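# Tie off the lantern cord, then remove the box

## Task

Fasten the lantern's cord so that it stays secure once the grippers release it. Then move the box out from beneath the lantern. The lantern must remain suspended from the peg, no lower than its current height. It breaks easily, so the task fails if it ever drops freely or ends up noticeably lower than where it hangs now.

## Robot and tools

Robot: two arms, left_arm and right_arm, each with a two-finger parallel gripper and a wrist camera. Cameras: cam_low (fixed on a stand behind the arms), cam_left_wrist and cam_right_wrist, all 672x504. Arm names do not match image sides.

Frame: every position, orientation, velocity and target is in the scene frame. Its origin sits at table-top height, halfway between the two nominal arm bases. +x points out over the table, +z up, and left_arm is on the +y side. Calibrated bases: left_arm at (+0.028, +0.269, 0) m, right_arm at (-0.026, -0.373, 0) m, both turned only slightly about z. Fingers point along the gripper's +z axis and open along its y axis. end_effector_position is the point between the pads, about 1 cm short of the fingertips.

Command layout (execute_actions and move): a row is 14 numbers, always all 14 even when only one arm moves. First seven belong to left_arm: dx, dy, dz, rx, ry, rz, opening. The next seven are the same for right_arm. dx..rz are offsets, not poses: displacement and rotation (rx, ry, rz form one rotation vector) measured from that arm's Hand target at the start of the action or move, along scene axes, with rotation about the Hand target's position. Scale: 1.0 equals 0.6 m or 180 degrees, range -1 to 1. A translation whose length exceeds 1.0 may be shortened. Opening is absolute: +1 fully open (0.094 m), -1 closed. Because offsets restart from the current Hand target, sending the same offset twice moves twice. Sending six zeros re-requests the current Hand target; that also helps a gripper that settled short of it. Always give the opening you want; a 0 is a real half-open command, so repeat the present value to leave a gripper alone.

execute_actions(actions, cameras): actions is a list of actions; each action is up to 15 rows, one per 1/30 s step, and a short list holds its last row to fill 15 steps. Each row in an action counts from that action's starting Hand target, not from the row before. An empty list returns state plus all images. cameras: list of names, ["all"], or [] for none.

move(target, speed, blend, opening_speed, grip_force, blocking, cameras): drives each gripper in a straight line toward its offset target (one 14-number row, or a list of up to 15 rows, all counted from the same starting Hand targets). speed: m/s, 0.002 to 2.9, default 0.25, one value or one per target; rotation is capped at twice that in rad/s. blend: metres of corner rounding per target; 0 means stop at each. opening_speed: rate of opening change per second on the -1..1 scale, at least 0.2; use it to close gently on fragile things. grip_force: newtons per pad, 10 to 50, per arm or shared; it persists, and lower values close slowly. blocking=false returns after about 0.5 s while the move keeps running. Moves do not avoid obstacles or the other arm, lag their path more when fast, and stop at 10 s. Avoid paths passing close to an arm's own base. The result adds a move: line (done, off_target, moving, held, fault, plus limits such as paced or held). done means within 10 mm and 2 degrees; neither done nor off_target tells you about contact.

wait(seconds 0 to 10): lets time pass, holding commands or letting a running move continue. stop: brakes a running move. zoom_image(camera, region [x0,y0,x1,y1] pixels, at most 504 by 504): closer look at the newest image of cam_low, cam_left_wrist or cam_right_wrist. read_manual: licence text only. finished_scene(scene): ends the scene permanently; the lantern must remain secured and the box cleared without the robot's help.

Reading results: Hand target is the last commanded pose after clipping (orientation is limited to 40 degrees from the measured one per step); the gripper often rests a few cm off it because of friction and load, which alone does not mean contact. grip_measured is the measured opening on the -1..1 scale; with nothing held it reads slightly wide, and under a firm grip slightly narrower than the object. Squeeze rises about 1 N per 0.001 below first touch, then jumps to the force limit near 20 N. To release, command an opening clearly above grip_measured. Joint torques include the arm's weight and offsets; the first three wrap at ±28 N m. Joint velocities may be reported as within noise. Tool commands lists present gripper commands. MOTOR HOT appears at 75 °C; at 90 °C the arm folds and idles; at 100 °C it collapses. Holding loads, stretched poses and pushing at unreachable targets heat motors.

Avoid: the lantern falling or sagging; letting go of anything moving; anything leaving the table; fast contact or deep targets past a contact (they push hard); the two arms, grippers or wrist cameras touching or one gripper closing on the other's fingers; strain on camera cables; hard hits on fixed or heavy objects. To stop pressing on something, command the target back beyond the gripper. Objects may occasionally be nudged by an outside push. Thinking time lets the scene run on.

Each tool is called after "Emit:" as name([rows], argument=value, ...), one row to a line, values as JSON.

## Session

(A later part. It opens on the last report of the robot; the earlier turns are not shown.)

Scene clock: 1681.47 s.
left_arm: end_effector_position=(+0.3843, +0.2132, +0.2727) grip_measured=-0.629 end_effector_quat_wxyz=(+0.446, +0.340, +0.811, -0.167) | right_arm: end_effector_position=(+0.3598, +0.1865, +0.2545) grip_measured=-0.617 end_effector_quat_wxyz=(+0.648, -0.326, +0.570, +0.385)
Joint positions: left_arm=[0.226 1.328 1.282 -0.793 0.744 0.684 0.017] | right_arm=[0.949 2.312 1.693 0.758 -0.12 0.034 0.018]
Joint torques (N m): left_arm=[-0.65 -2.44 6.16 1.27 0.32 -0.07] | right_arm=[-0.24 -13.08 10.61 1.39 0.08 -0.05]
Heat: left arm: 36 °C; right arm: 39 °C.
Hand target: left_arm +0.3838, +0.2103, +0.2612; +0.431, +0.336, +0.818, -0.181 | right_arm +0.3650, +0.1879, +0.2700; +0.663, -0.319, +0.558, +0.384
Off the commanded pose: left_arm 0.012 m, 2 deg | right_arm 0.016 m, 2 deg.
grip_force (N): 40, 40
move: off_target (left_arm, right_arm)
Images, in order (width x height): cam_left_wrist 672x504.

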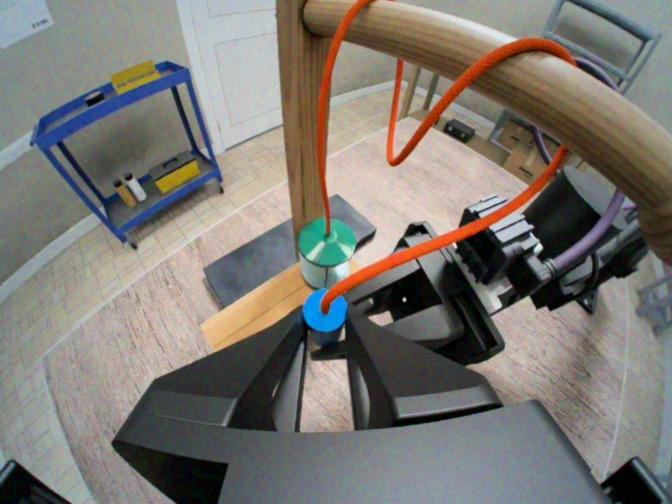

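Emit:
move([
  [0,0,0,0,0,0,-0.75, 0,0,0,0,0,0,-0.2],
  [0,0,0,0,0,0,-0.75, -0.0733,-0.1292,-0.0375,0,0,0,-0.2],
  [0.002,0.0445,0.1313,-0.0393,-0.0393,0,-0.75, -0.0667,-0.3132,-0.025,0,0,0.04,-0.2],
  [0.002,0.0445,0.4147,-0.0982,-0.0982,0,-0.75, -0.07,-0.4882,0.0867,0,0,0.0833,-0.2],
  [-0.0147,-0.1838,0.4397,-0.0982,-0.0982,0,-0.75, -0.07,-0.4882,0.0867,0,0,0.0833,-0.2],
  [-0.0313,-0.4172,0.398,-0.0894,-0.1065,0.0546,-0.75, -0.07,-0.4882,0.0867,0,0,0.0833,-0.2],
  [-0.0313,-0.4088,0.073,0,0,0.0833,-0.75, -0.07,-0.4882,0.0867,0,0,0.0833,-0.2],
], speed=[0.1,0.12,0.2,0.2,0.2,0.2,0.18], blend=[0,0.02,0.03,0.04,0.05,0.05,0], cameras=["all"])

Scene clock: 1776.13 s.
left_arm: end_effector_position=(+0.3646, -0.0342, +0.3166) grip_measured=-0.629 end_effector_quat_wxyz=(+0.461, +0.227, +0.848, -0.132) | right_arm: end_effector_position=(+0.3269, -0.1014, +0.3036) grip_measured=-0.203 end_effector_quat_wxyz=(+0.596, -0.387, +0.523, +0.470)
Joint positions: left_arm=[-0.793 1.514 1.56 -0.636 -0.244 -0.178 0.017] | right_arm=[0.327 1.629 0.87 1.034 -0.976 0.26 0.037]
Joint torques (N m): left_arm=[-0.53 -4.29 6.75 1.64 -0.17 -0.06] | right_arm=[-0.43 -10.1 7.68 0.95 0.08 0.13]
Heat: left arm: 36 °C; right arm: 38 °C.
Hand target: left_arm +0.3649, -0.0351, +0.3050; +0.451, +0.226, +0.855, -0.123 | right_arm +0.3230, -0.1050, +0.3220; +0.607, -0.389, +0.512, +0.468
Off the commanded pose: left_arm 0.012 m, 2 deg | right_arm 0.019 m, 2 deg.
grip_force (N): 40, 40
move: off_target (left_arm, right_arm)

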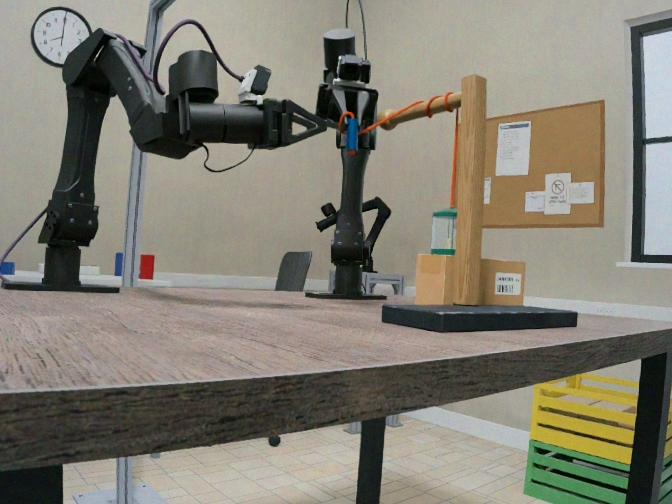

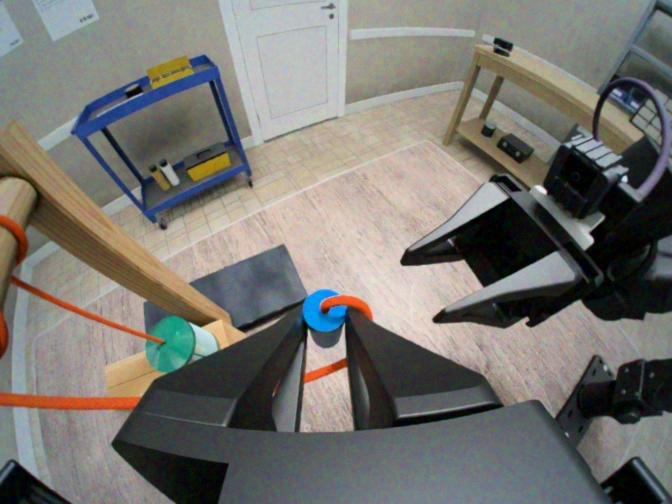

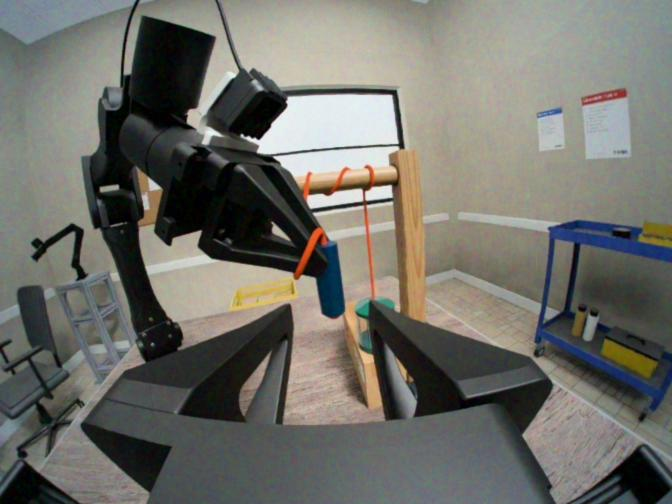

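Emit:
zoom_image(camera="cam_right_wrist", region=[250, 140, 430, 330])

Emit:
zoom_image(camera="cam_low", region=[300, 60, 520, 280])

Scaled by 2.653 from the camera's 672x504 image, which has a finer 960x720 frame.

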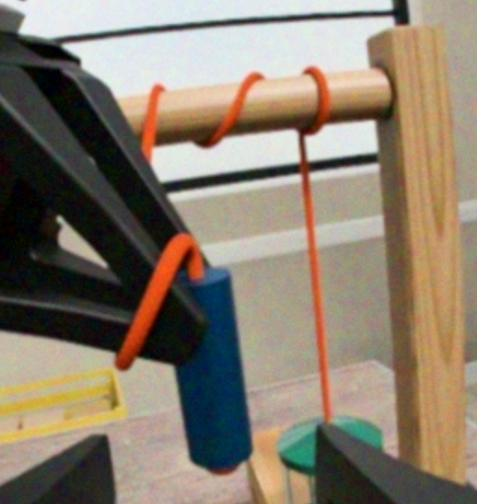

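Scaled by 2.291 from the camera's 672x504 image, which has a finer 960x720 frame.

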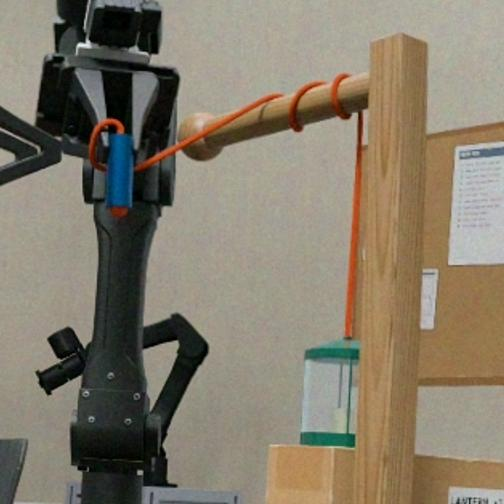

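Emit:
move(target=[0,0,0,0,0,0,-0.75, 0.0113,0.0472,-0.0413,0,0,0,-0.3], speed=0.12, cameras=["cam_right_wrist"])

Emit:
zoom_image(camera="cam_right_wrist", region=[240, 170, 440, 340])

Scene clock: 1814.43 s.
left_arm: end_effector_position=(+0.3646, -0.0342, +0.3166) grip_measured=-0.629 end_effector_quat_wxyz=(+0.461, +0.227, +0.848, -0.132) | right_arm: end_effector_position=(+0.3274, -0.0778, +0.2837) grip_measured=-0.297 end_effector_quat_wxyz=(+0.586, -0.385, +0.531, +0.476)
Joint positions: left_arm=[-0.793 1.514 1.56 -0.636 -0.244 -0.179 0.017] | right_arm=[0.392 1.693 0.87 1.057 -0.919 0.243 0.033]
Joint torques (N m): left_arm=[-0.51 -4.31 6.72 1.65 -0.16 -0.1] | right_arm=[0.25 -7.46 8.21 1.33 0.18 -0.07]
Heat: left arm: 39 °C; right arm: 36 °C.
Hand target: left_arm +0.3649, -0.0351, +0.3050; +0.451, +0.226, +0.855, -0.123 | right_arm +0.3298, -0.0767, +0.2973; +0.607, -0.389, +0.512, +0.468
Off the commanded pose: left_arm 0.012 m, 2 deg | right_arm 0.014 m, 3 deg.
grip_force (N): 40, 40
move: off_target (left_arm, right_arm)
Images, in order (width x height): cam_right_wrist 672x504.

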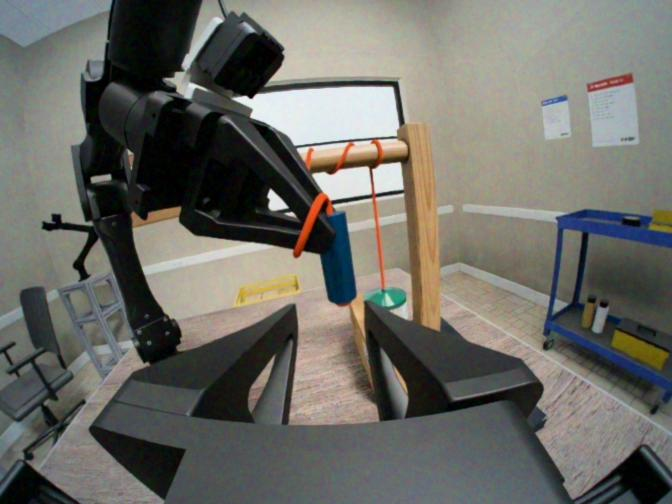

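Scaled by 2.520 from the camera's 672x504 image, which has a finer 960x720 frame.

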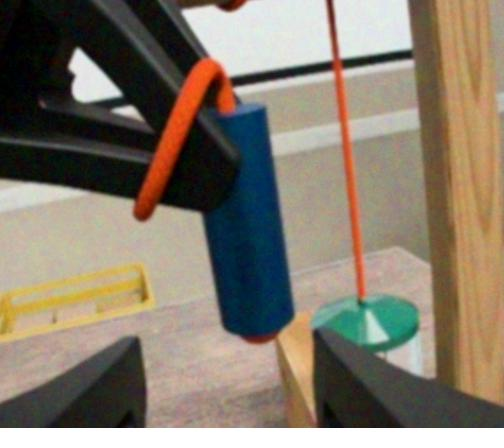

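Emit:
move(target=[0,0,0,0,0,0,-0.75, 0.0258,0.0458,0.0015,0,0,0,-0.3], speed=0.08, cameras=["cam_right_wrist"])

Emit:
zoom_image(camera="cam_right_wrist", region=[230, 180, 430, 350])

Scene clock: 1834.90 s.
left_arm: end_effector_position=(+0.3646, -0.0342, +0.3166) grip_measured=-0.629 end_effector_quat_wxyz=(+0.461, +0.227, +0.848, -0.132) | right_arm: end_effector_position=(+0.3401, -0.0523, +0.2891) grip_measured=-0.297 end_effector_quat_wxyz=(+0.597, -0.388, +0.519, +0.473)
Joint positions: left_arm=[-0.793 1.514 1.56 -0.636 -0.244 -0.179 0.017] | right_arm=[0.446 1.77 0.967 1.052 -0.866 0.22 0.033]
Joint torques (N m): left_arm=[-0.53 -4.33 6.69 1.64 -0.17 -0.11] | right_arm=[0.29 -7.8 9.36 1.01 0.2 -0.07]
Heat: left arm: 39 °C; right arm: 36 °C.
Hand target: left_arm +0.3649, -0.0351, +0.3050; +0.451, +0.226, +0.855, -0.123 | right_arm +0.3454, -0.0492, +0.2982; +0.607, -0.389, +0.512, +0.468
Off the commanded pose: left_arm 0.012 m, 2 deg | right_arm 0.011 m, 2 deg.
grip_force (N): 40, 40
move: off_target (left_arm, right_arm)
Images, in order (width x height): cam_right_wrist 672x504.

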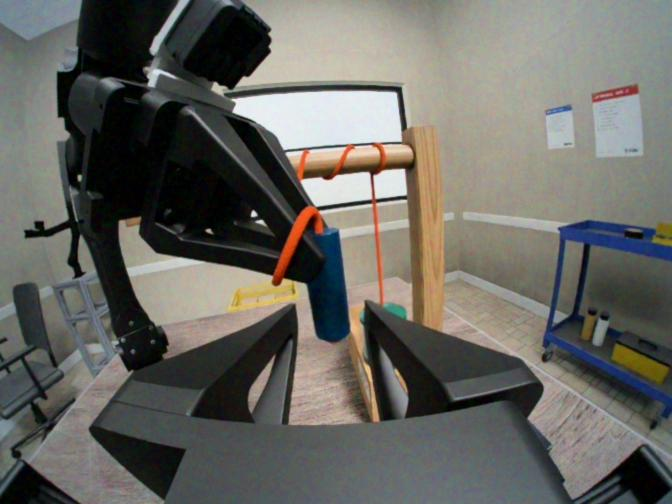

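Scaled by 2.520 from the camera's 672x504 image, which has a finer 960x720 frame.

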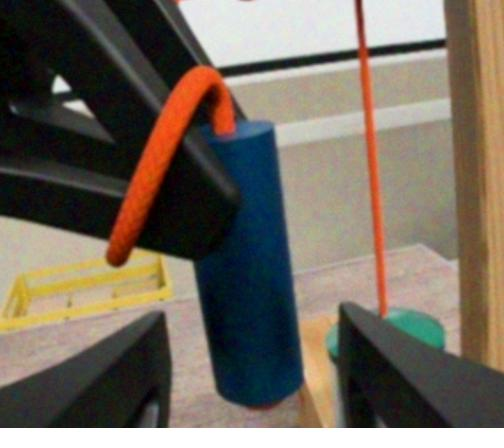

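Emit:
move([
  [0,0,0,0,0,0,-0.75, 0.0055,0.0150,0.0,0,0,0,-0.3],
  [0,0,0,0,0,0,-0.75, 0.0055,0.0150,0.0,0,0,0,-0.75],
], speed=0.06, opening_speed=0.6, cameras=["cam_right_wrist","cam_left_wrist"])

Scene clock: 1852.10 s.
left_arm: end_effector_position=(+0.3653, -0.0332, +0.3168) grip_measured=-0.630 end_effector_quat_wxyz=(+0.462, +0.224, +0.848, -0.130) | right_arm: end_effector_position=(+0.3426, -0.0427, +0.2891) grip_measured=-0.607 end_effector_quat_wxyz=(+0.598, -0.392, +0.517, +0.471)
Joint positions: left_arm=[-0.793 1.514 1.56 -0.636 -0.25 -0.181 0.017] | right_arm=[0.466 1.792 0.997 1.039 -0.85 0.204 0.018]
Joint torques (N m): left_arm=[-0.55 -4.29 6.72 1.63 -0.1 -0.06] | right_arm=[0.16 -7.99 9.42 1.03 0.2 0.02]
Heat: left arm: 40 °C; right arm: 37 °C.
Hand target: left_arm +0.3649, -0.0351, +0.3050; +0.451, +0.226, +0.855, -0.123 | right_arm +0.3487, -0.0403, +0.2982; +0.607, -0.389, +0.512, +0.467
Off the commanded pose: left_arm 0.012 m, 2 deg | right_arm 0.011 m, 1 deg.
grip_force (N): 40, 40
move: off_target (left_arm, right_arm); target 2's new opening was sent with right_arm's hand 0.011 m and 2 deg from that target
Images, in order (width x height): cam_left_wrist 672x504, cam_right_wrist 672x504.

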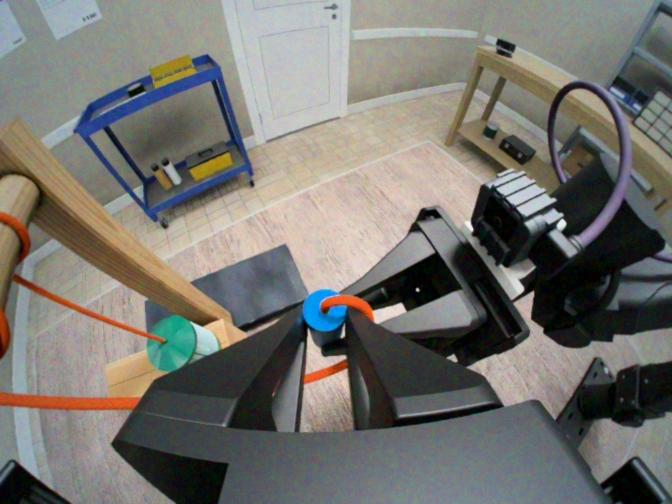

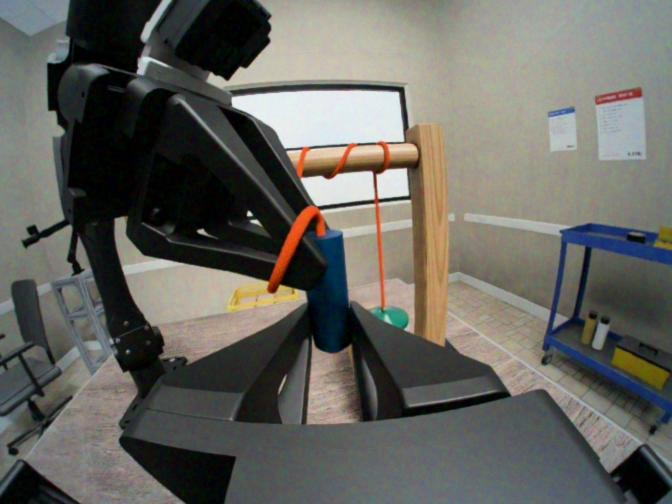

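Emit:
move([
  [0,0,0,0,0,0,-0.45, 0,0,0,0,0,0,-0.75],
  [-0.1077,0.065,0.082,0,0,0,-0.45, 0,0,0,0,0,0,-0.75],
], speed=[0.1,0.1], cameras=["all"])

Scene clock: 1905.43 s.
left_arm: end_effector_position=(+0.3046, -0.0022, +0.3408) grip_measured=-0.451 end_effector_quat_wxyz=(+0.441, +0.234, +0.858, -0.121) | right_arm: end_effector_position=(+0.3434, -0.0427, +0.2879) grip_measured=-0.610 end_effector_quat_wxyz=(+0.596, -0.390, +0.520, +0.471)
Joint positions: left_arm=[-0.883 1.364 1.582 -0.876 -0.312 -0.236 0.026] | right_arm=[0.466 1.792 0.997 1.032 -0.847 0.204 0.018]
Joint torques (N m): left_arm=[-0.62 -5 9.09 1.4 -0.24 -0.13] | right_arm=[0.17 -8.03 9.4 1.1 0.18 0.02]
Heat: left arm: 40 °C; right arm: 39 °C.
Hand target: left_arm +0.3004, +0.0040, +0.3541; +0.451, +0.226, +0.855, -0.123 | right_arm +0.3487, -0.0403, +0.2981; +0.607, -0.389, +0.512, +0.467
Off the commanded pose: left_arm 0.015 m, 1 deg | right_arm 0.012 m, 2 deg.
grip_force (N): 40, 40
move: off_target (left_arm, right_arm)

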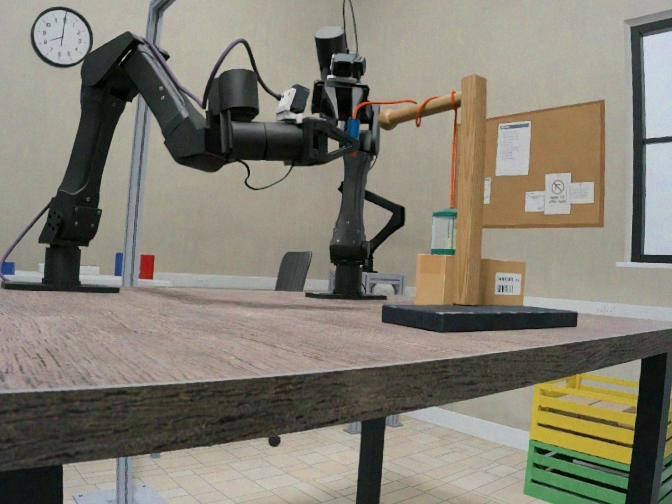

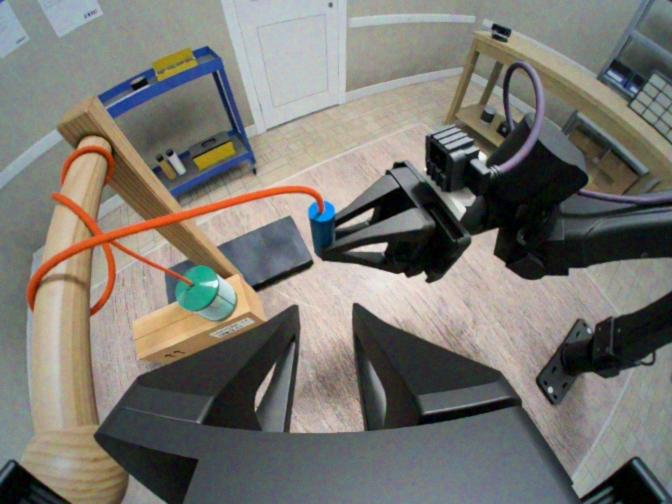

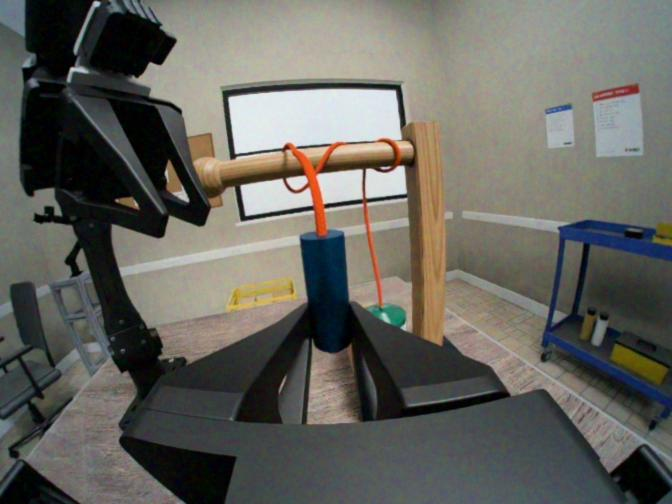

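Emit:
move([
  [0.016,0.0267,0.2598,-0.0694,-0.1203,0,-0.1, 0,0,0,0,0,0,-0.75],
  [0.1327,0.1433,0.2598,-0.0819,-0.1126,-0.0657,-0.1, 0,-0.04,-0.025,0,0,0,-0.75],
  [0.216,0.3267,0.1765,-0.0899,-0.1070,-0.1094,-0.1, 0,-0.0783,-0.05,0,0,0,-0.75],
  [0.2143,0.3133,-0.1235,-0.0899,-0.1070,-0.1094,-0.1, 0,-0.0783,-0.05,0,0,0,-0.75],
], speed=0.22, blend=[0.05,0.05,0.04,0], cameras=["all"])

Scene clock: 1928.27 s.
left_arm: end_effector_position=(+0.4375, +0.1990, +0.2765) grip_measured=-0.101 end_effector_quat_wxyz=(+0.586, +0.312, +0.699, -0.267) | right_arm: end_effector_position=(+0.3483, -0.0847, +0.2663) grip_measured=-0.610 end_effector_quat_wxyz=(+0.600, -0.389, +0.519, +0.469)
Joint positions: left_arm=[0.249 1.438 1.001 0.097 1.032 0.287 0.042] | right_arm=[0.354 1.811 0.901 1.187 -0.95 0.247 0.018]
Joint torques (N m): left_arm=[-0.77 -6.48 6.34 1.55 0.35 -0.05] | right_arm=[-0.46 -7.79 5.76 1.37 0.08 0.1]
Heat: left arm: 38 °C; right arm: 38 °C.
Hand target: left_arm +0.4290, +0.1919, +0.2800; +0.586, +0.320, +0.692, -0.276 | right_arm +0.3486, -0.0871, +0.2681; +0.607, -0.389, +0.512, +0.468
Off the commanded pose: left_arm 0.012 m, 2 deg | right_arm 0.003 m, 1 deg.
grip_force (N): 40, 40
move: off_target (left_arm)

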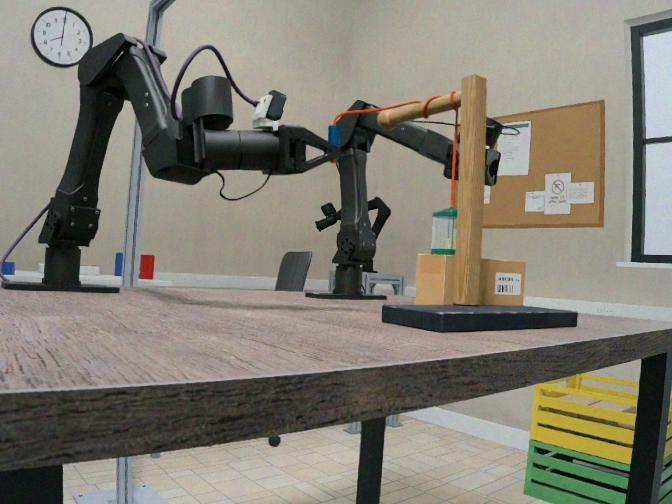

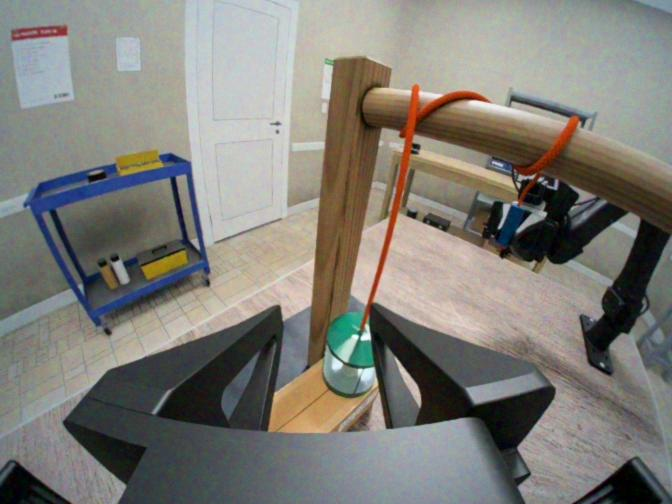

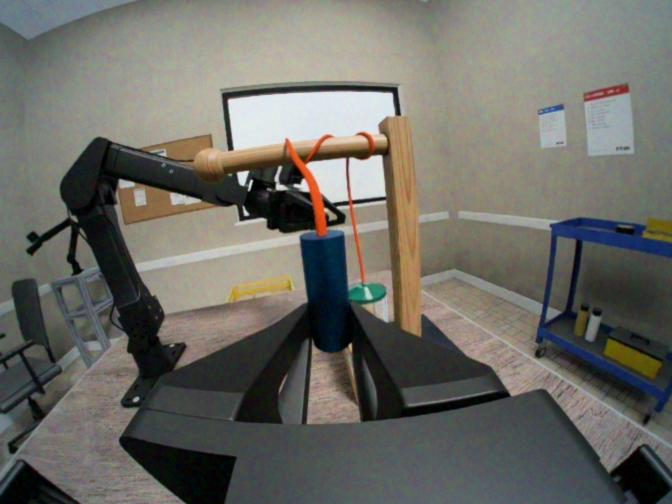

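Emit:
move(target=[-0.010,-0.07,-0.007,0,0,0,-0.1, 0,0,0,0,0,0,-0.75], speed=0.12, cameras=["cam_left_wrist","cam_right_wrist"])

Scene clock: 1955.63 s.
left_arm: end_effector_position=(+0.4289, +0.1516, +0.2709) grip_measured=-0.101 end_effector_quat_wxyz=(+0.581, +0.318, +0.696, -0.278) | right_arm: end_effector_position=(+0.3483, -0.0847, +0.2663) grip_measured=-0.610 end_effector_quat_wxyz=(+0.600, -0.389, +0.519, +0.469)
Joint positions: left_arm=[0.102 1.398 0.929 0.184 0.919 0.211 0.042] | right_arm=[0.354 1.811 0.901 1.187 -0.95 0.247 0.018]
Joint torques (N m): left_arm=[-0.4 -6.53 6.56 1.68 0.12 -0.03] | right_arm=[-0.46 -7.79 5.78 1.37 0.07 0.11]
Heat: left arm: 38 °C; right arm: 36 °C.
Hand target: left_arm +0.4230, +0.1499, +0.2759; +0.586, +0.320, +0.691, -0.276 | right_arm +0.3486, -0.0871, +0.2681; +0.607, -0.389, +0.512, +0.468
Off the commanded pose: left_arm 0.008 m, 1 deg | right_arm 0.003 m, 1 deg.
grip_force (N): 40, 40
move: done
Images, in order (width x height): cam_left_wrist 672x504, cam_right_wrist 672x504.

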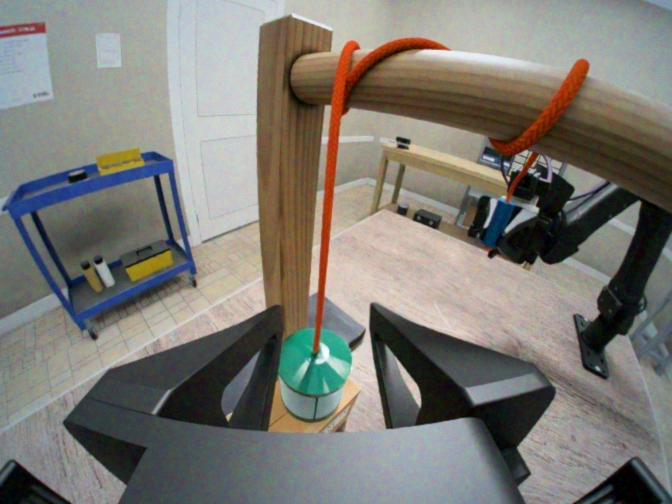

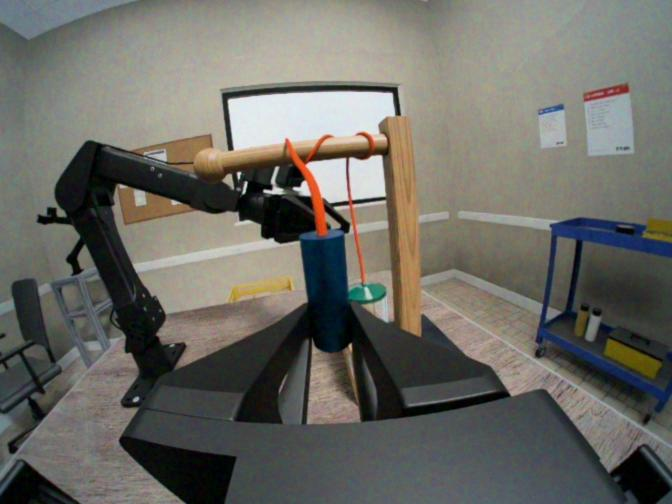

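Emit:
move([
  [0.0543,-0.0588,0,0,0,0,-0.1, 0,0,0,0,0,0,-0.75],
], speed=0.1, cameras=["cam_left_wrist","cam_right_wrist"])

Scene clock: 2003.17 s.
left_arm: end_effector_position=(+0.4493, +0.1171, +0.2691) grip_measured=-0.101 end_effector_quat_wxyz=(+0.581, +0.319, +0.696, -0.277) | right_arm: end_effector_position=(+0.3483, -0.0847, +0.2663) grip_measured=-0.610 end_effector_quat_wxyz=(+0.600, -0.389, +0.519, +0.469)
Joint positions: left_arm=[-0.015 1.479 0.982 0.246 0.805 0.167 0.042] | right_arm=[0.354 1.811 0.901 1.187 -0.95 0.247 0.018]
Joint torques (N m): left_arm=[-0.55 -3.9 10.28 1.74 0.03 -0.08] | right_arm=[-0.46 -7.79 5.78 1.37 0.07 0.11]
Heat: left arm: 38 °C; right arm: 36 °C.
Hand target: left_arm +0.4556, +0.1146, +0.2759; +0.586, +0.320, +0.692, -0.276 | right_arm +0.3486, -0.0871, +0.2681; +0.607, -0.389, +0.512, +0.468
Off the commanded pose: left_arm 0.010 m, 1 deg | right_arm 0.003 m, 1 deg.
grip_force (N): 40, 40
move: done
Images, in order (width x height): cam_left_wrist 672x504, cam_right_wrist 672x504.

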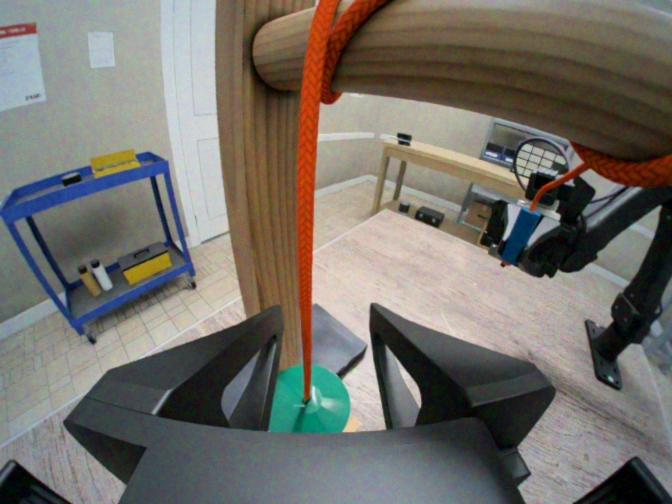

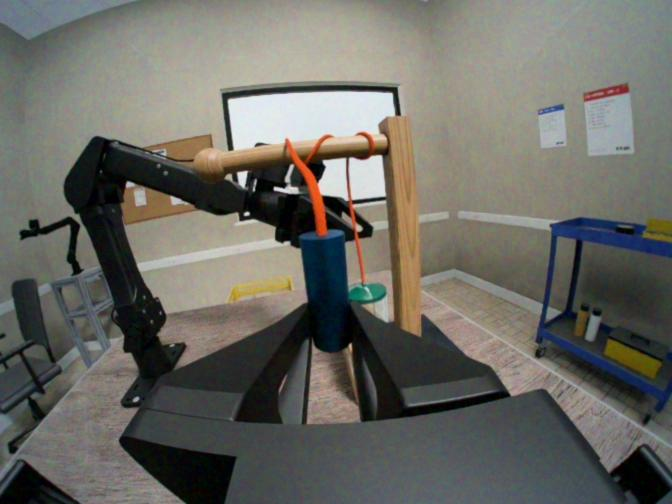

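Emit:
move([
  [0.017,0.011,0,0,0,0,-0.1, 0,0,0,0,0,0,-0.75],
  [0.017,0.011,0,0,0,0,-1, 0,0,0,0,0,0,-0.75],
], speed=0.06, opening_speed=0.8, cameras=["cam_left_wrist","cam_low"])

Scene clock: 2015.80 s.
left_arm: end_effector_position=(+0.4604, +0.1204, +0.2697) grip_measured=-0.953 end_effector_quat_wxyz=(+0.582, +0.316, +0.697, -0.274) | right_arm: end_effector_position=(+0.3483, -0.0847, +0.2663) grip_measured=-0.610 end_effector_quat_wxyz=(+0.600, -0.389, +0.519, +0.469)
Joint positions: left_arm=[-0.006 1.516 1.019 0.247 0.805 0.167 0.002] | right_arm=[0.354 1.811 0.901 1.187 -0.95 0.247 0.018]
Joint torques (N m): left_arm=[0.64 -4.14 10.28 1.7 0.26 0.02] | right_arm=[-0.46 -7.79 5.78 1.37 0.07 0.1]
Heat: left arm: 38 °C; right arm: 36 °C.
Hand target: left_arm +0.4658, +0.1213, +0.2758; +0.586, +0.320, +0.692, -0.276 | right_arm +0.3486, -0.0871, +0.2681; +0.607, -0.389, +0.512, +0.468
Off the commanded pose: left_arm 0.008 m, 1 deg | right_arm 0.003 m, 1 deg.
grip_force (N): 40, 40
move: done
Images, in order (width x height): cam_low 672x504, cam_left_wrist 672x504.

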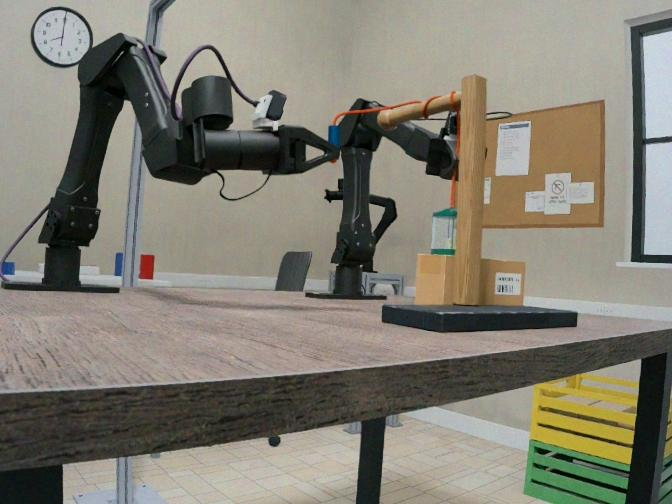

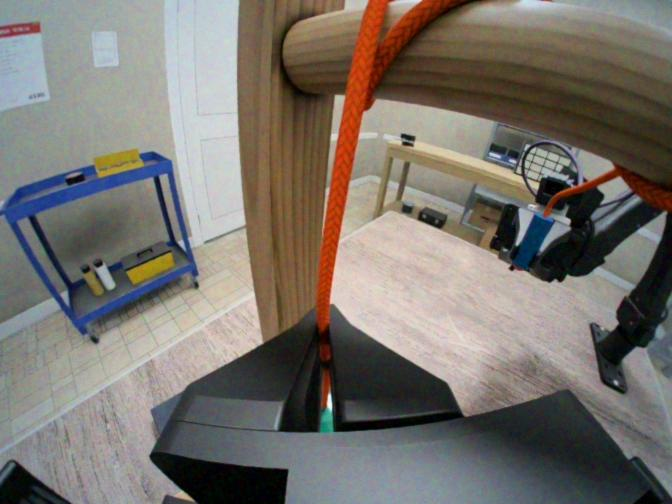

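Emit:
move(target=[0.017,0.011,0.1330,0,0,0,-1, 0,0,0,0,0,0,-0.75], speed=0.035, cameras=["all"])

Scene clock: 2060.07 s.
left_arm: end_effector_position=(+0.4726, +0.1281, +0.3376) grip_measured=-0.955 end_effector_quat_wxyz=(+0.569, +0.305, +0.712, -0.276) | right_arm: end_effector_position=(+0.3483, -0.0847, +0.2663) grip_measured=-0.610 end_effector_quat_wxyz=(+0.600, -0.389, +0.519, +0.469)
Joint positions: left_arm=[0.013 1.531 1.336 -0.098 0.809 0.168 0.002] | right_arm=[0.354 1.811 0.901 1.187 -0.95 0.247 0.018]
Joint torques (N m): left_arm=[0.75 -4.77 11.4 1.92 0.42 0.11] | right_arm=[-0.46 -7.79 5.78 1.37 0.08 0.11]
Heat: left arm: 39 °C; right arm: 36 °C.
Hand target: left_arm +0.4759, +0.1278, +0.3558; +0.586, +0.320, +0.691, -0.276 | right_arm +0.3486, -0.0871, +0.2681; +0.607, -0.389, +0.512, +0.468
Off the commanded pose: left_arm 0.018 m, 3 deg | right_arm 0.003 m, 1 deg.
grip_force (N): 40, 40
move: off_target (left_arm)

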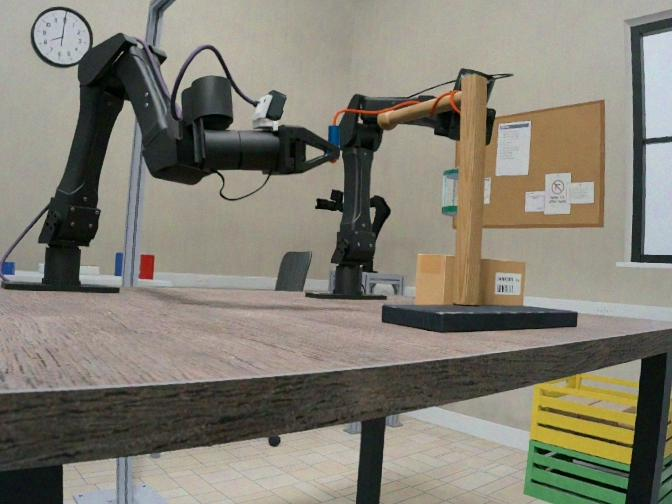

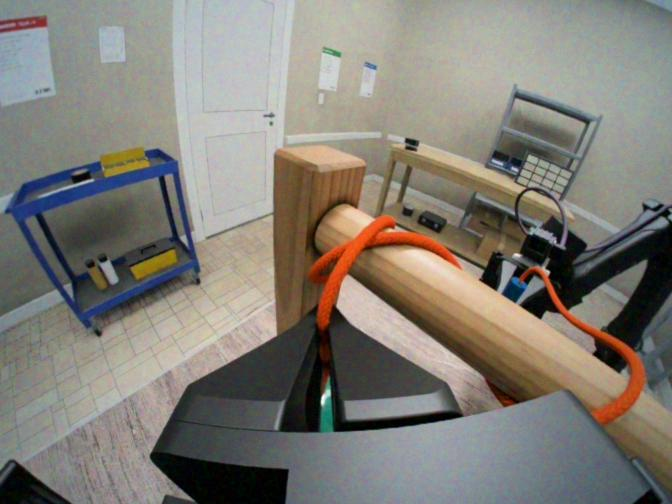

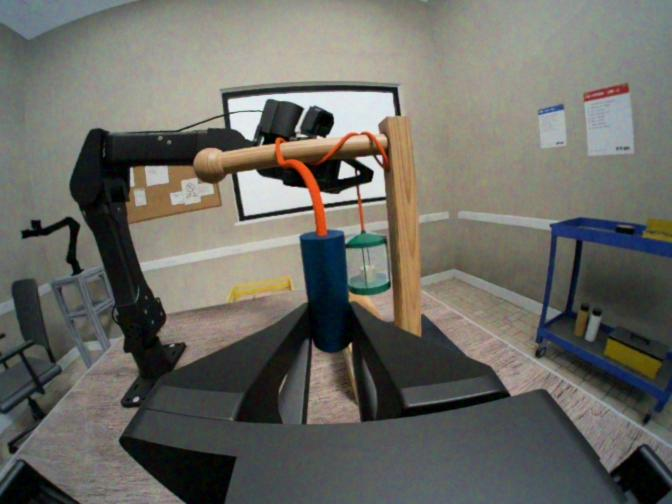

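Emit:
move(target=[-0.0677,0.0283,-0.0327,0,0,0,-1, 0.0367,-0.0667,-0.0267,0,0,0,-0.75], speed=0.05, cameras=["all"])

Scene clock: 2082.07 s.
left_arm: end_effector_position=(+0.4454, +0.1453, +0.3132) grip_measured=-0.955 end_effector_quat_wxyz=(+0.559, +0.300, +0.720, -0.280) | right_arm: end_effector_position=(+0.3681, -0.1255, +0.2429) grip_measured=-0.610 end_effector_quat_wxyz=(+0.593, -0.385, +0.526, +0.472)
Joint positions: left_arm=[0.068 1.434 1.177 -0.081 0.859 0.19 0.002] | right_arm=[0.226 1.903 0.901 1.318 -1.072 0.321 0.018]
Joint torques (N m): left_arm=[0.7 -7.94 7.42 2.02 0.49 0.14] | right_arm=[-0.38 -8.2 7.17 1.31 0.13 0.14]
Heat: left arm: 42 °C; right arm: 35 °C.
Hand target: left_arm +0.4353, +0.1447, +0.3360; +0.586, +0.320, +0.692, -0.276 | right_arm +0.3707, -0.1272, +0.2522; +0.607, -0.389, +0.512, +0.468
Off the commanded pose: left_arm 0.025 m, 5 deg | right_arm 0.010 m, 2 deg.
grip_force (N): 40, 40
move: off_target (left_arm)

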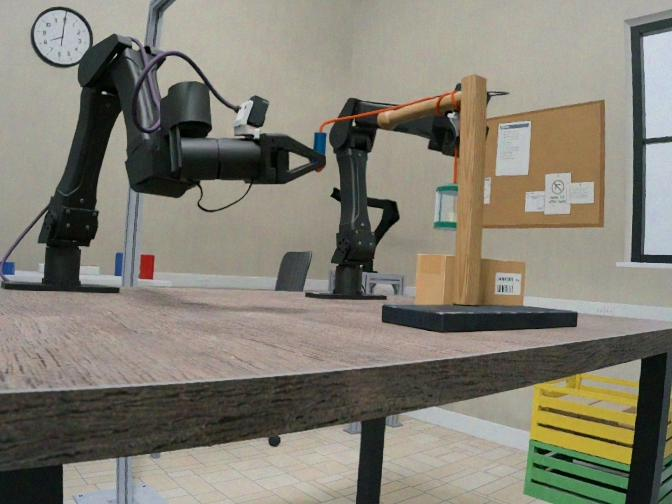

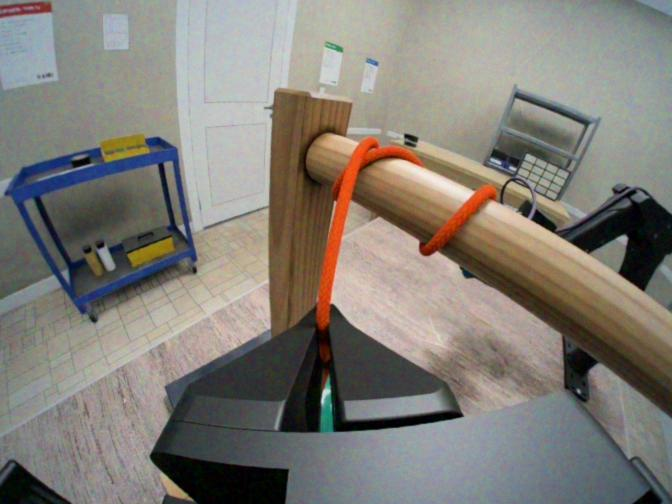

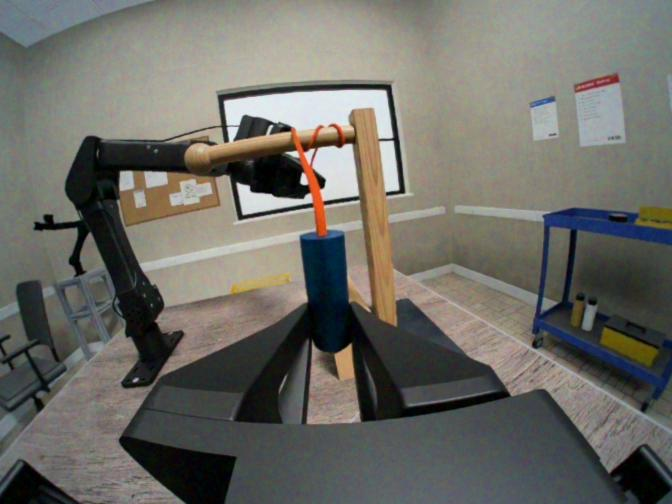

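Emit:
move(target=[0,0,0,0,0,0,-1, 0.01,-0.05,-0.02,0,0,0,-0.75], speed=0.05, cameras=["cam_left_wrist","cam_right_wrist"])

Scene clock: 2094.80 s.
left_arm: end_effector_position=(+0.4454, +0.1450, +0.3144) grip_measured=-0.955 end_effector_quat_wxyz=(+0.561, +0.301, +0.718, -0.280) | right_arm: end_effector_position=(+0.3694, -0.1484, +0.2367) grip_measured=-0.612 end_effector_quat_wxyz=(+0.594, -0.395, +0.515, +0.476)
Joint positions: left_arm=[0.068 1.434 1.177 -0.075 0.862 0.19 0.002] | right_arm=[0.158 1.953 0.901 1.454 -1.156 0.394 0.018]
Joint torques (N m): left_arm=[0.7 -7.9 7.36 1.97 0.43 0.13] | right_arm=[-1.69 -7.84 6.32 1.16 0.22 0.16]
Heat: left arm: 43 °C; right arm: 36 °C.
Hand target: left_arm +0.4353, +0.1447, +0.3360; +0.586, +0.320, +0.692, -0.276 | right_arm +0.3767, -0.1573, +0.2402; +0.607, -0.389, +0.512, +0.467
Off the commanded pose: left_arm 0.024 m, 5 deg | right_arm 0.012 m, 2 deg.
grip_force (N): 40, 40
move: off_target (left_arm, right_arm)
Images, in order (width x height): cam_left_wrist 672x504, cam_right_wrist 672x504.

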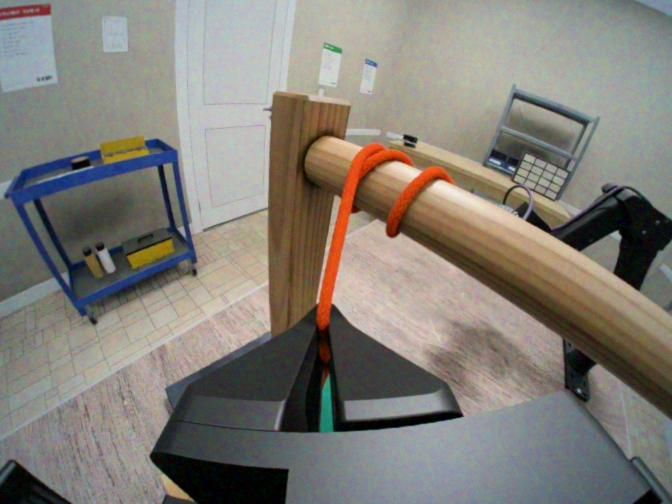

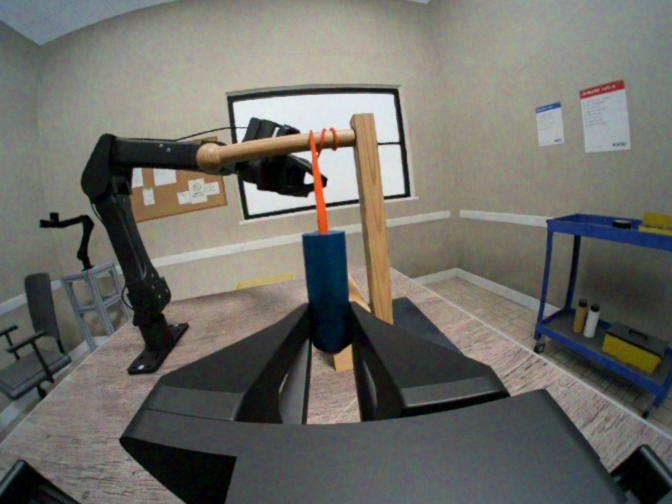

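Emit:
move(target=[0,0,-0.05,0,0,0,-1, 0,0,0,0,0,0,-0.75], speed=0.04, cameras=["cam_left_wrist"])

Scene clock: 2103.90 s.
left_arm: end_effector_position=(+0.4436, +0.1425, +0.3075) grip_measured=-0.955 end_effector_quat_wxyz=(+0.590, +0.321, +0.689, -0.273) | right_arm: end_effector_position=(+0.3693, -0.1484, +0.2367) grip_measured=-0.612 end_effector_quat_wxyz=(+0.593, -0.395, +0.515, +0.476)
Joint positions: left_arm=[0.068 1.426 1.077 0.103 0.883 0.193 0.002] | right_arm=[0.158 1.953 0.901 1.454 -1.156 0.394 0.018]
Joint torques (N m): left_arm=[0.77 -6.79 6.13 1.51 0.22 0.05] | right_arm=[-1.7 -7.83 6.34 1.16 0.22 0.16]
Heat: left arm: 43 °C; right arm: 36 °C.
Hand target: left_arm +0.4353, +0.1447, +0.3060; +0.586, +0.320, +0.691, -0.276 | right_arm +0.3767, -0.1573, +0.2402; +0.607, -0.389, +0.512, +0.467
Off the commanded pose: left_arm 0.009 m, 1 deg | right_arm 0.012 m, 2 deg.
grip_force (N): 40, 40
move: off_target (right_arm)
Images, in order (width x height): cam_left_wrist 672x504.

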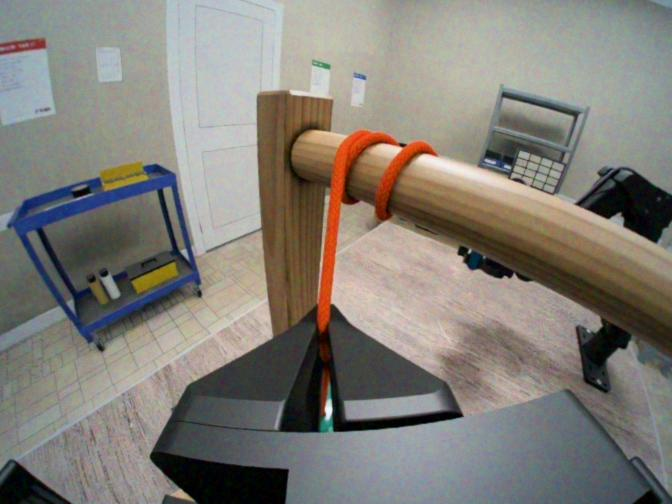

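Emit:
move(target=[0,0,-0.05,0,0,0,-1, 0,0,0,0,0,0,-0.75], speed=0.04)

Scene clock: 2108.97 s.
left_arm: end_effector_position=(+0.4418, +0.1410, +0.3015) grip_measured=-0.955 end_effector_quat_wxyz=(+0.619, +0.337, +0.660, -0.262) | right_arm: end_effector_position=(+0.3693, -0.1484, +0.2368) grip_measured=-0.612 end_effector_quat_wxyz=(+0.594, -0.395, +0.515, +0.476)
Joint positions: left_arm=[0.068 1.426 0.986 0.284 0.895 0.193 0.002] | right_arm=[0.158 1.953 0.901 1.455 -1.156 0.394 0.018]
Joint torques (N m): left_arm=[0.61 -5.39 5 0.98 0.07 0.01] | right_arm=[-1.7 -7.83 6.34 1.17 0.22 0.16]
Heat: left arm: 43 °C; right arm: 36 °C.
Hand target: left_arm +0.4353, +0.1447, +0.2761; +0.586, +0.320, +0.692, -0.276 | right_arm +0.3767, -0.1573, +0.2402; +0.607, -0.389, +0.511, +0.467
Off the commanded pose: left_arm 0.026 m, 6 deg | right_arm 0.012 m, 2 deg.
grip_force (N): 40, 40
move: off_target (left_arm, right_arm)

Emit:
move([
  [0,0,0.1065,0,0,0,-1, 0,0,0,0,0,0,-0.75],
  [0,0,0.1065,0,0,0,-1, 0.005,-0.045,-0.02,0,0,0,-0.75],
], speed=0.05, cameras=["cam_low","cam_left_wrist","cam_right_wrist"])

Scene clock: 2125.30 s.
left_arm: end_effector_position=(+0.4379, +0.1418, +0.3115) grip_measured=-0.955 end_effector_quat_wxyz=(+0.561, +0.308, +0.712, -0.290) | right_arm: end_effector_position=(+0.3705, -0.1640, +0.2250) grip_measured=-0.614 end_effector_quat_wxyz=(+0.575, -0.394, +0.526, +0.488)
Joint positions: left_arm=[0.068 1.418 1.143 -0.052 0.888 0.189 0.002] | right_arm=[0.11 1.985 0.902 1.496 -1.223 0.453 0.018]
Joint torques (N m): left_arm=[0.8 -6.84 11.1 1.63 0.21 0.12] | right_arm=[-3.74 -7.15 5.44 1.64 0.22 0.12]
Heat: left arm: 40 °C; right arm: 36 °C.
Hand target: left_arm +0.4353, +0.1447, +0.3401; +0.586, +0.320, +0.691, -0.276 | right_arm +0.3796, -0.1843, +0.2280; +0.607, -0.389, +0.512, +0.468
Off the commanded pose: left_arm 0.029 m, 4 deg | right_arm 0.022 m, 5 deg.
joint sent to its limit (right arm) — joint 4 (wrist pitch), upper limit. The joint targets still meet the commanded pose.
grip_force (N): 40, 40
move: off_target (left_arm, right_arm)

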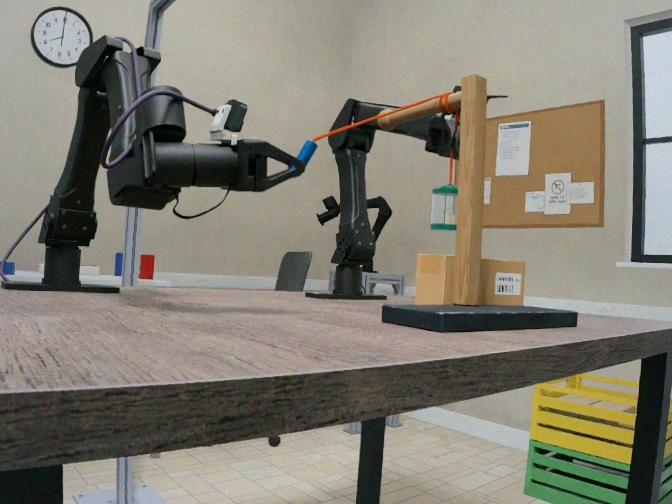

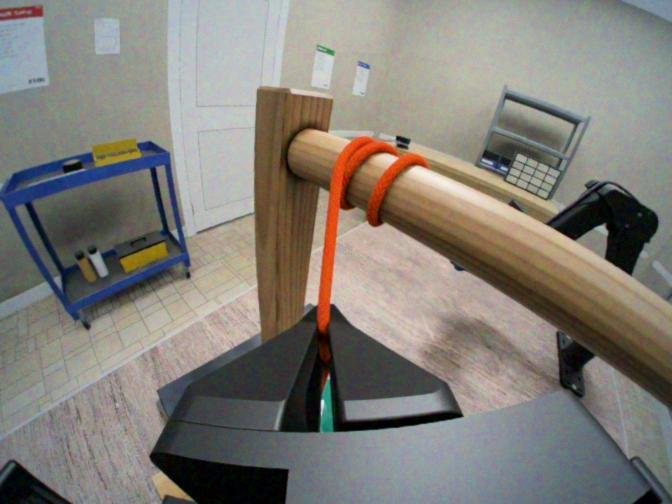

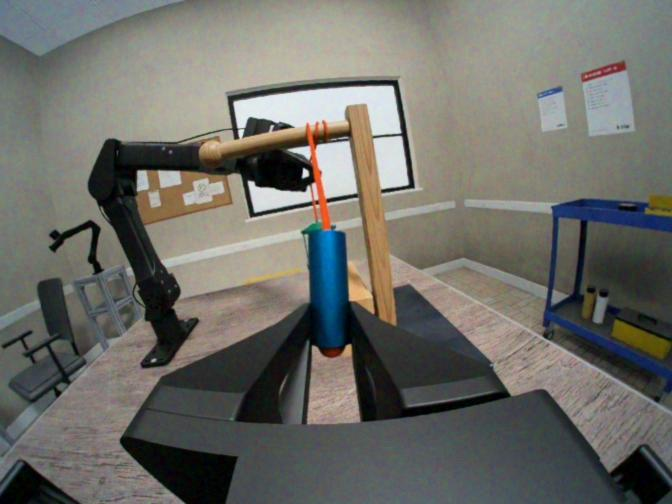

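Emit:
move(target=[0,0,-0.09,0,0,0,-1, 0,0,0,0,0,0,-0.75], speed=0.05, cameras=["cam_left_wrist"])

Scene clock: 2133.13 s.
left_arm: end_effector_position=(+0.4413, +0.1412, +0.3088) grip_measured=-0.955 end_effector_quat_wxyz=(+0.615, +0.334, +0.664, -0.265) | right_arm: end_effector_position=(+0.3713, -0.1658, +0.2250) grip_measured=-0.614 end_effector_quat_wxyz=(+0.576, -0.393, +0.527, +0.487)
Joint positions: left_arm=[0.068 1.418 1.017 0.232 0.894 0.19 0.002] | right_arm=[0.106 1.985 0.902 1.496 -1.224 0.453 0.018]
Joint torques (N m): left_arm=[0.66 -5.27 5.26 1.08 0.1 0.05] | right_arm=[-3.4 -7.15 5.44 1.64 0.22 0.12]
Heat: left arm: 41 °C; right arm: 35 °C.
Hand target: left_arm +0.4353, +0.1447, +0.2861; +0.586, +0.320, +0.691, -0.276 | right_arm +0.3797, -0.1842, +0.2281; +0.607, -0.389, +0.512, +0.467
Off the commanded pose: left_arm 0.024 m, 5 deg | right_arm 0.021 m, 5 deg.
joint sent to its limit (right arm) — joint 4 (wrist pitch), upper limit. The joint targets still meet the commanded pose.
grip_force (N): 40, 40
move: off_target (left_arm, right_arm)
Images, in order (width x height): cam_left_wrist 672x504.

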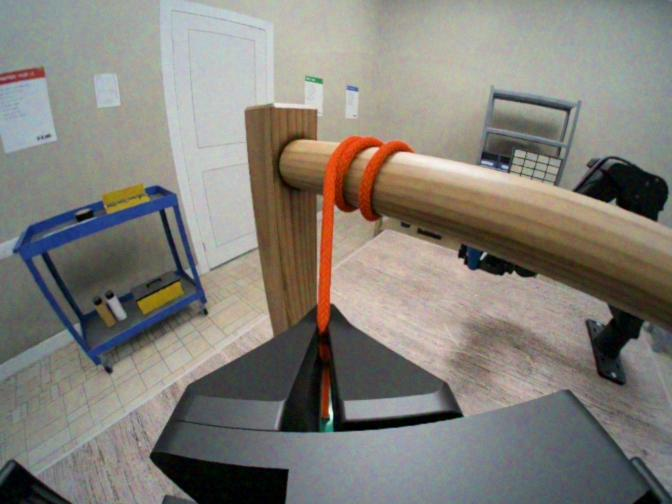

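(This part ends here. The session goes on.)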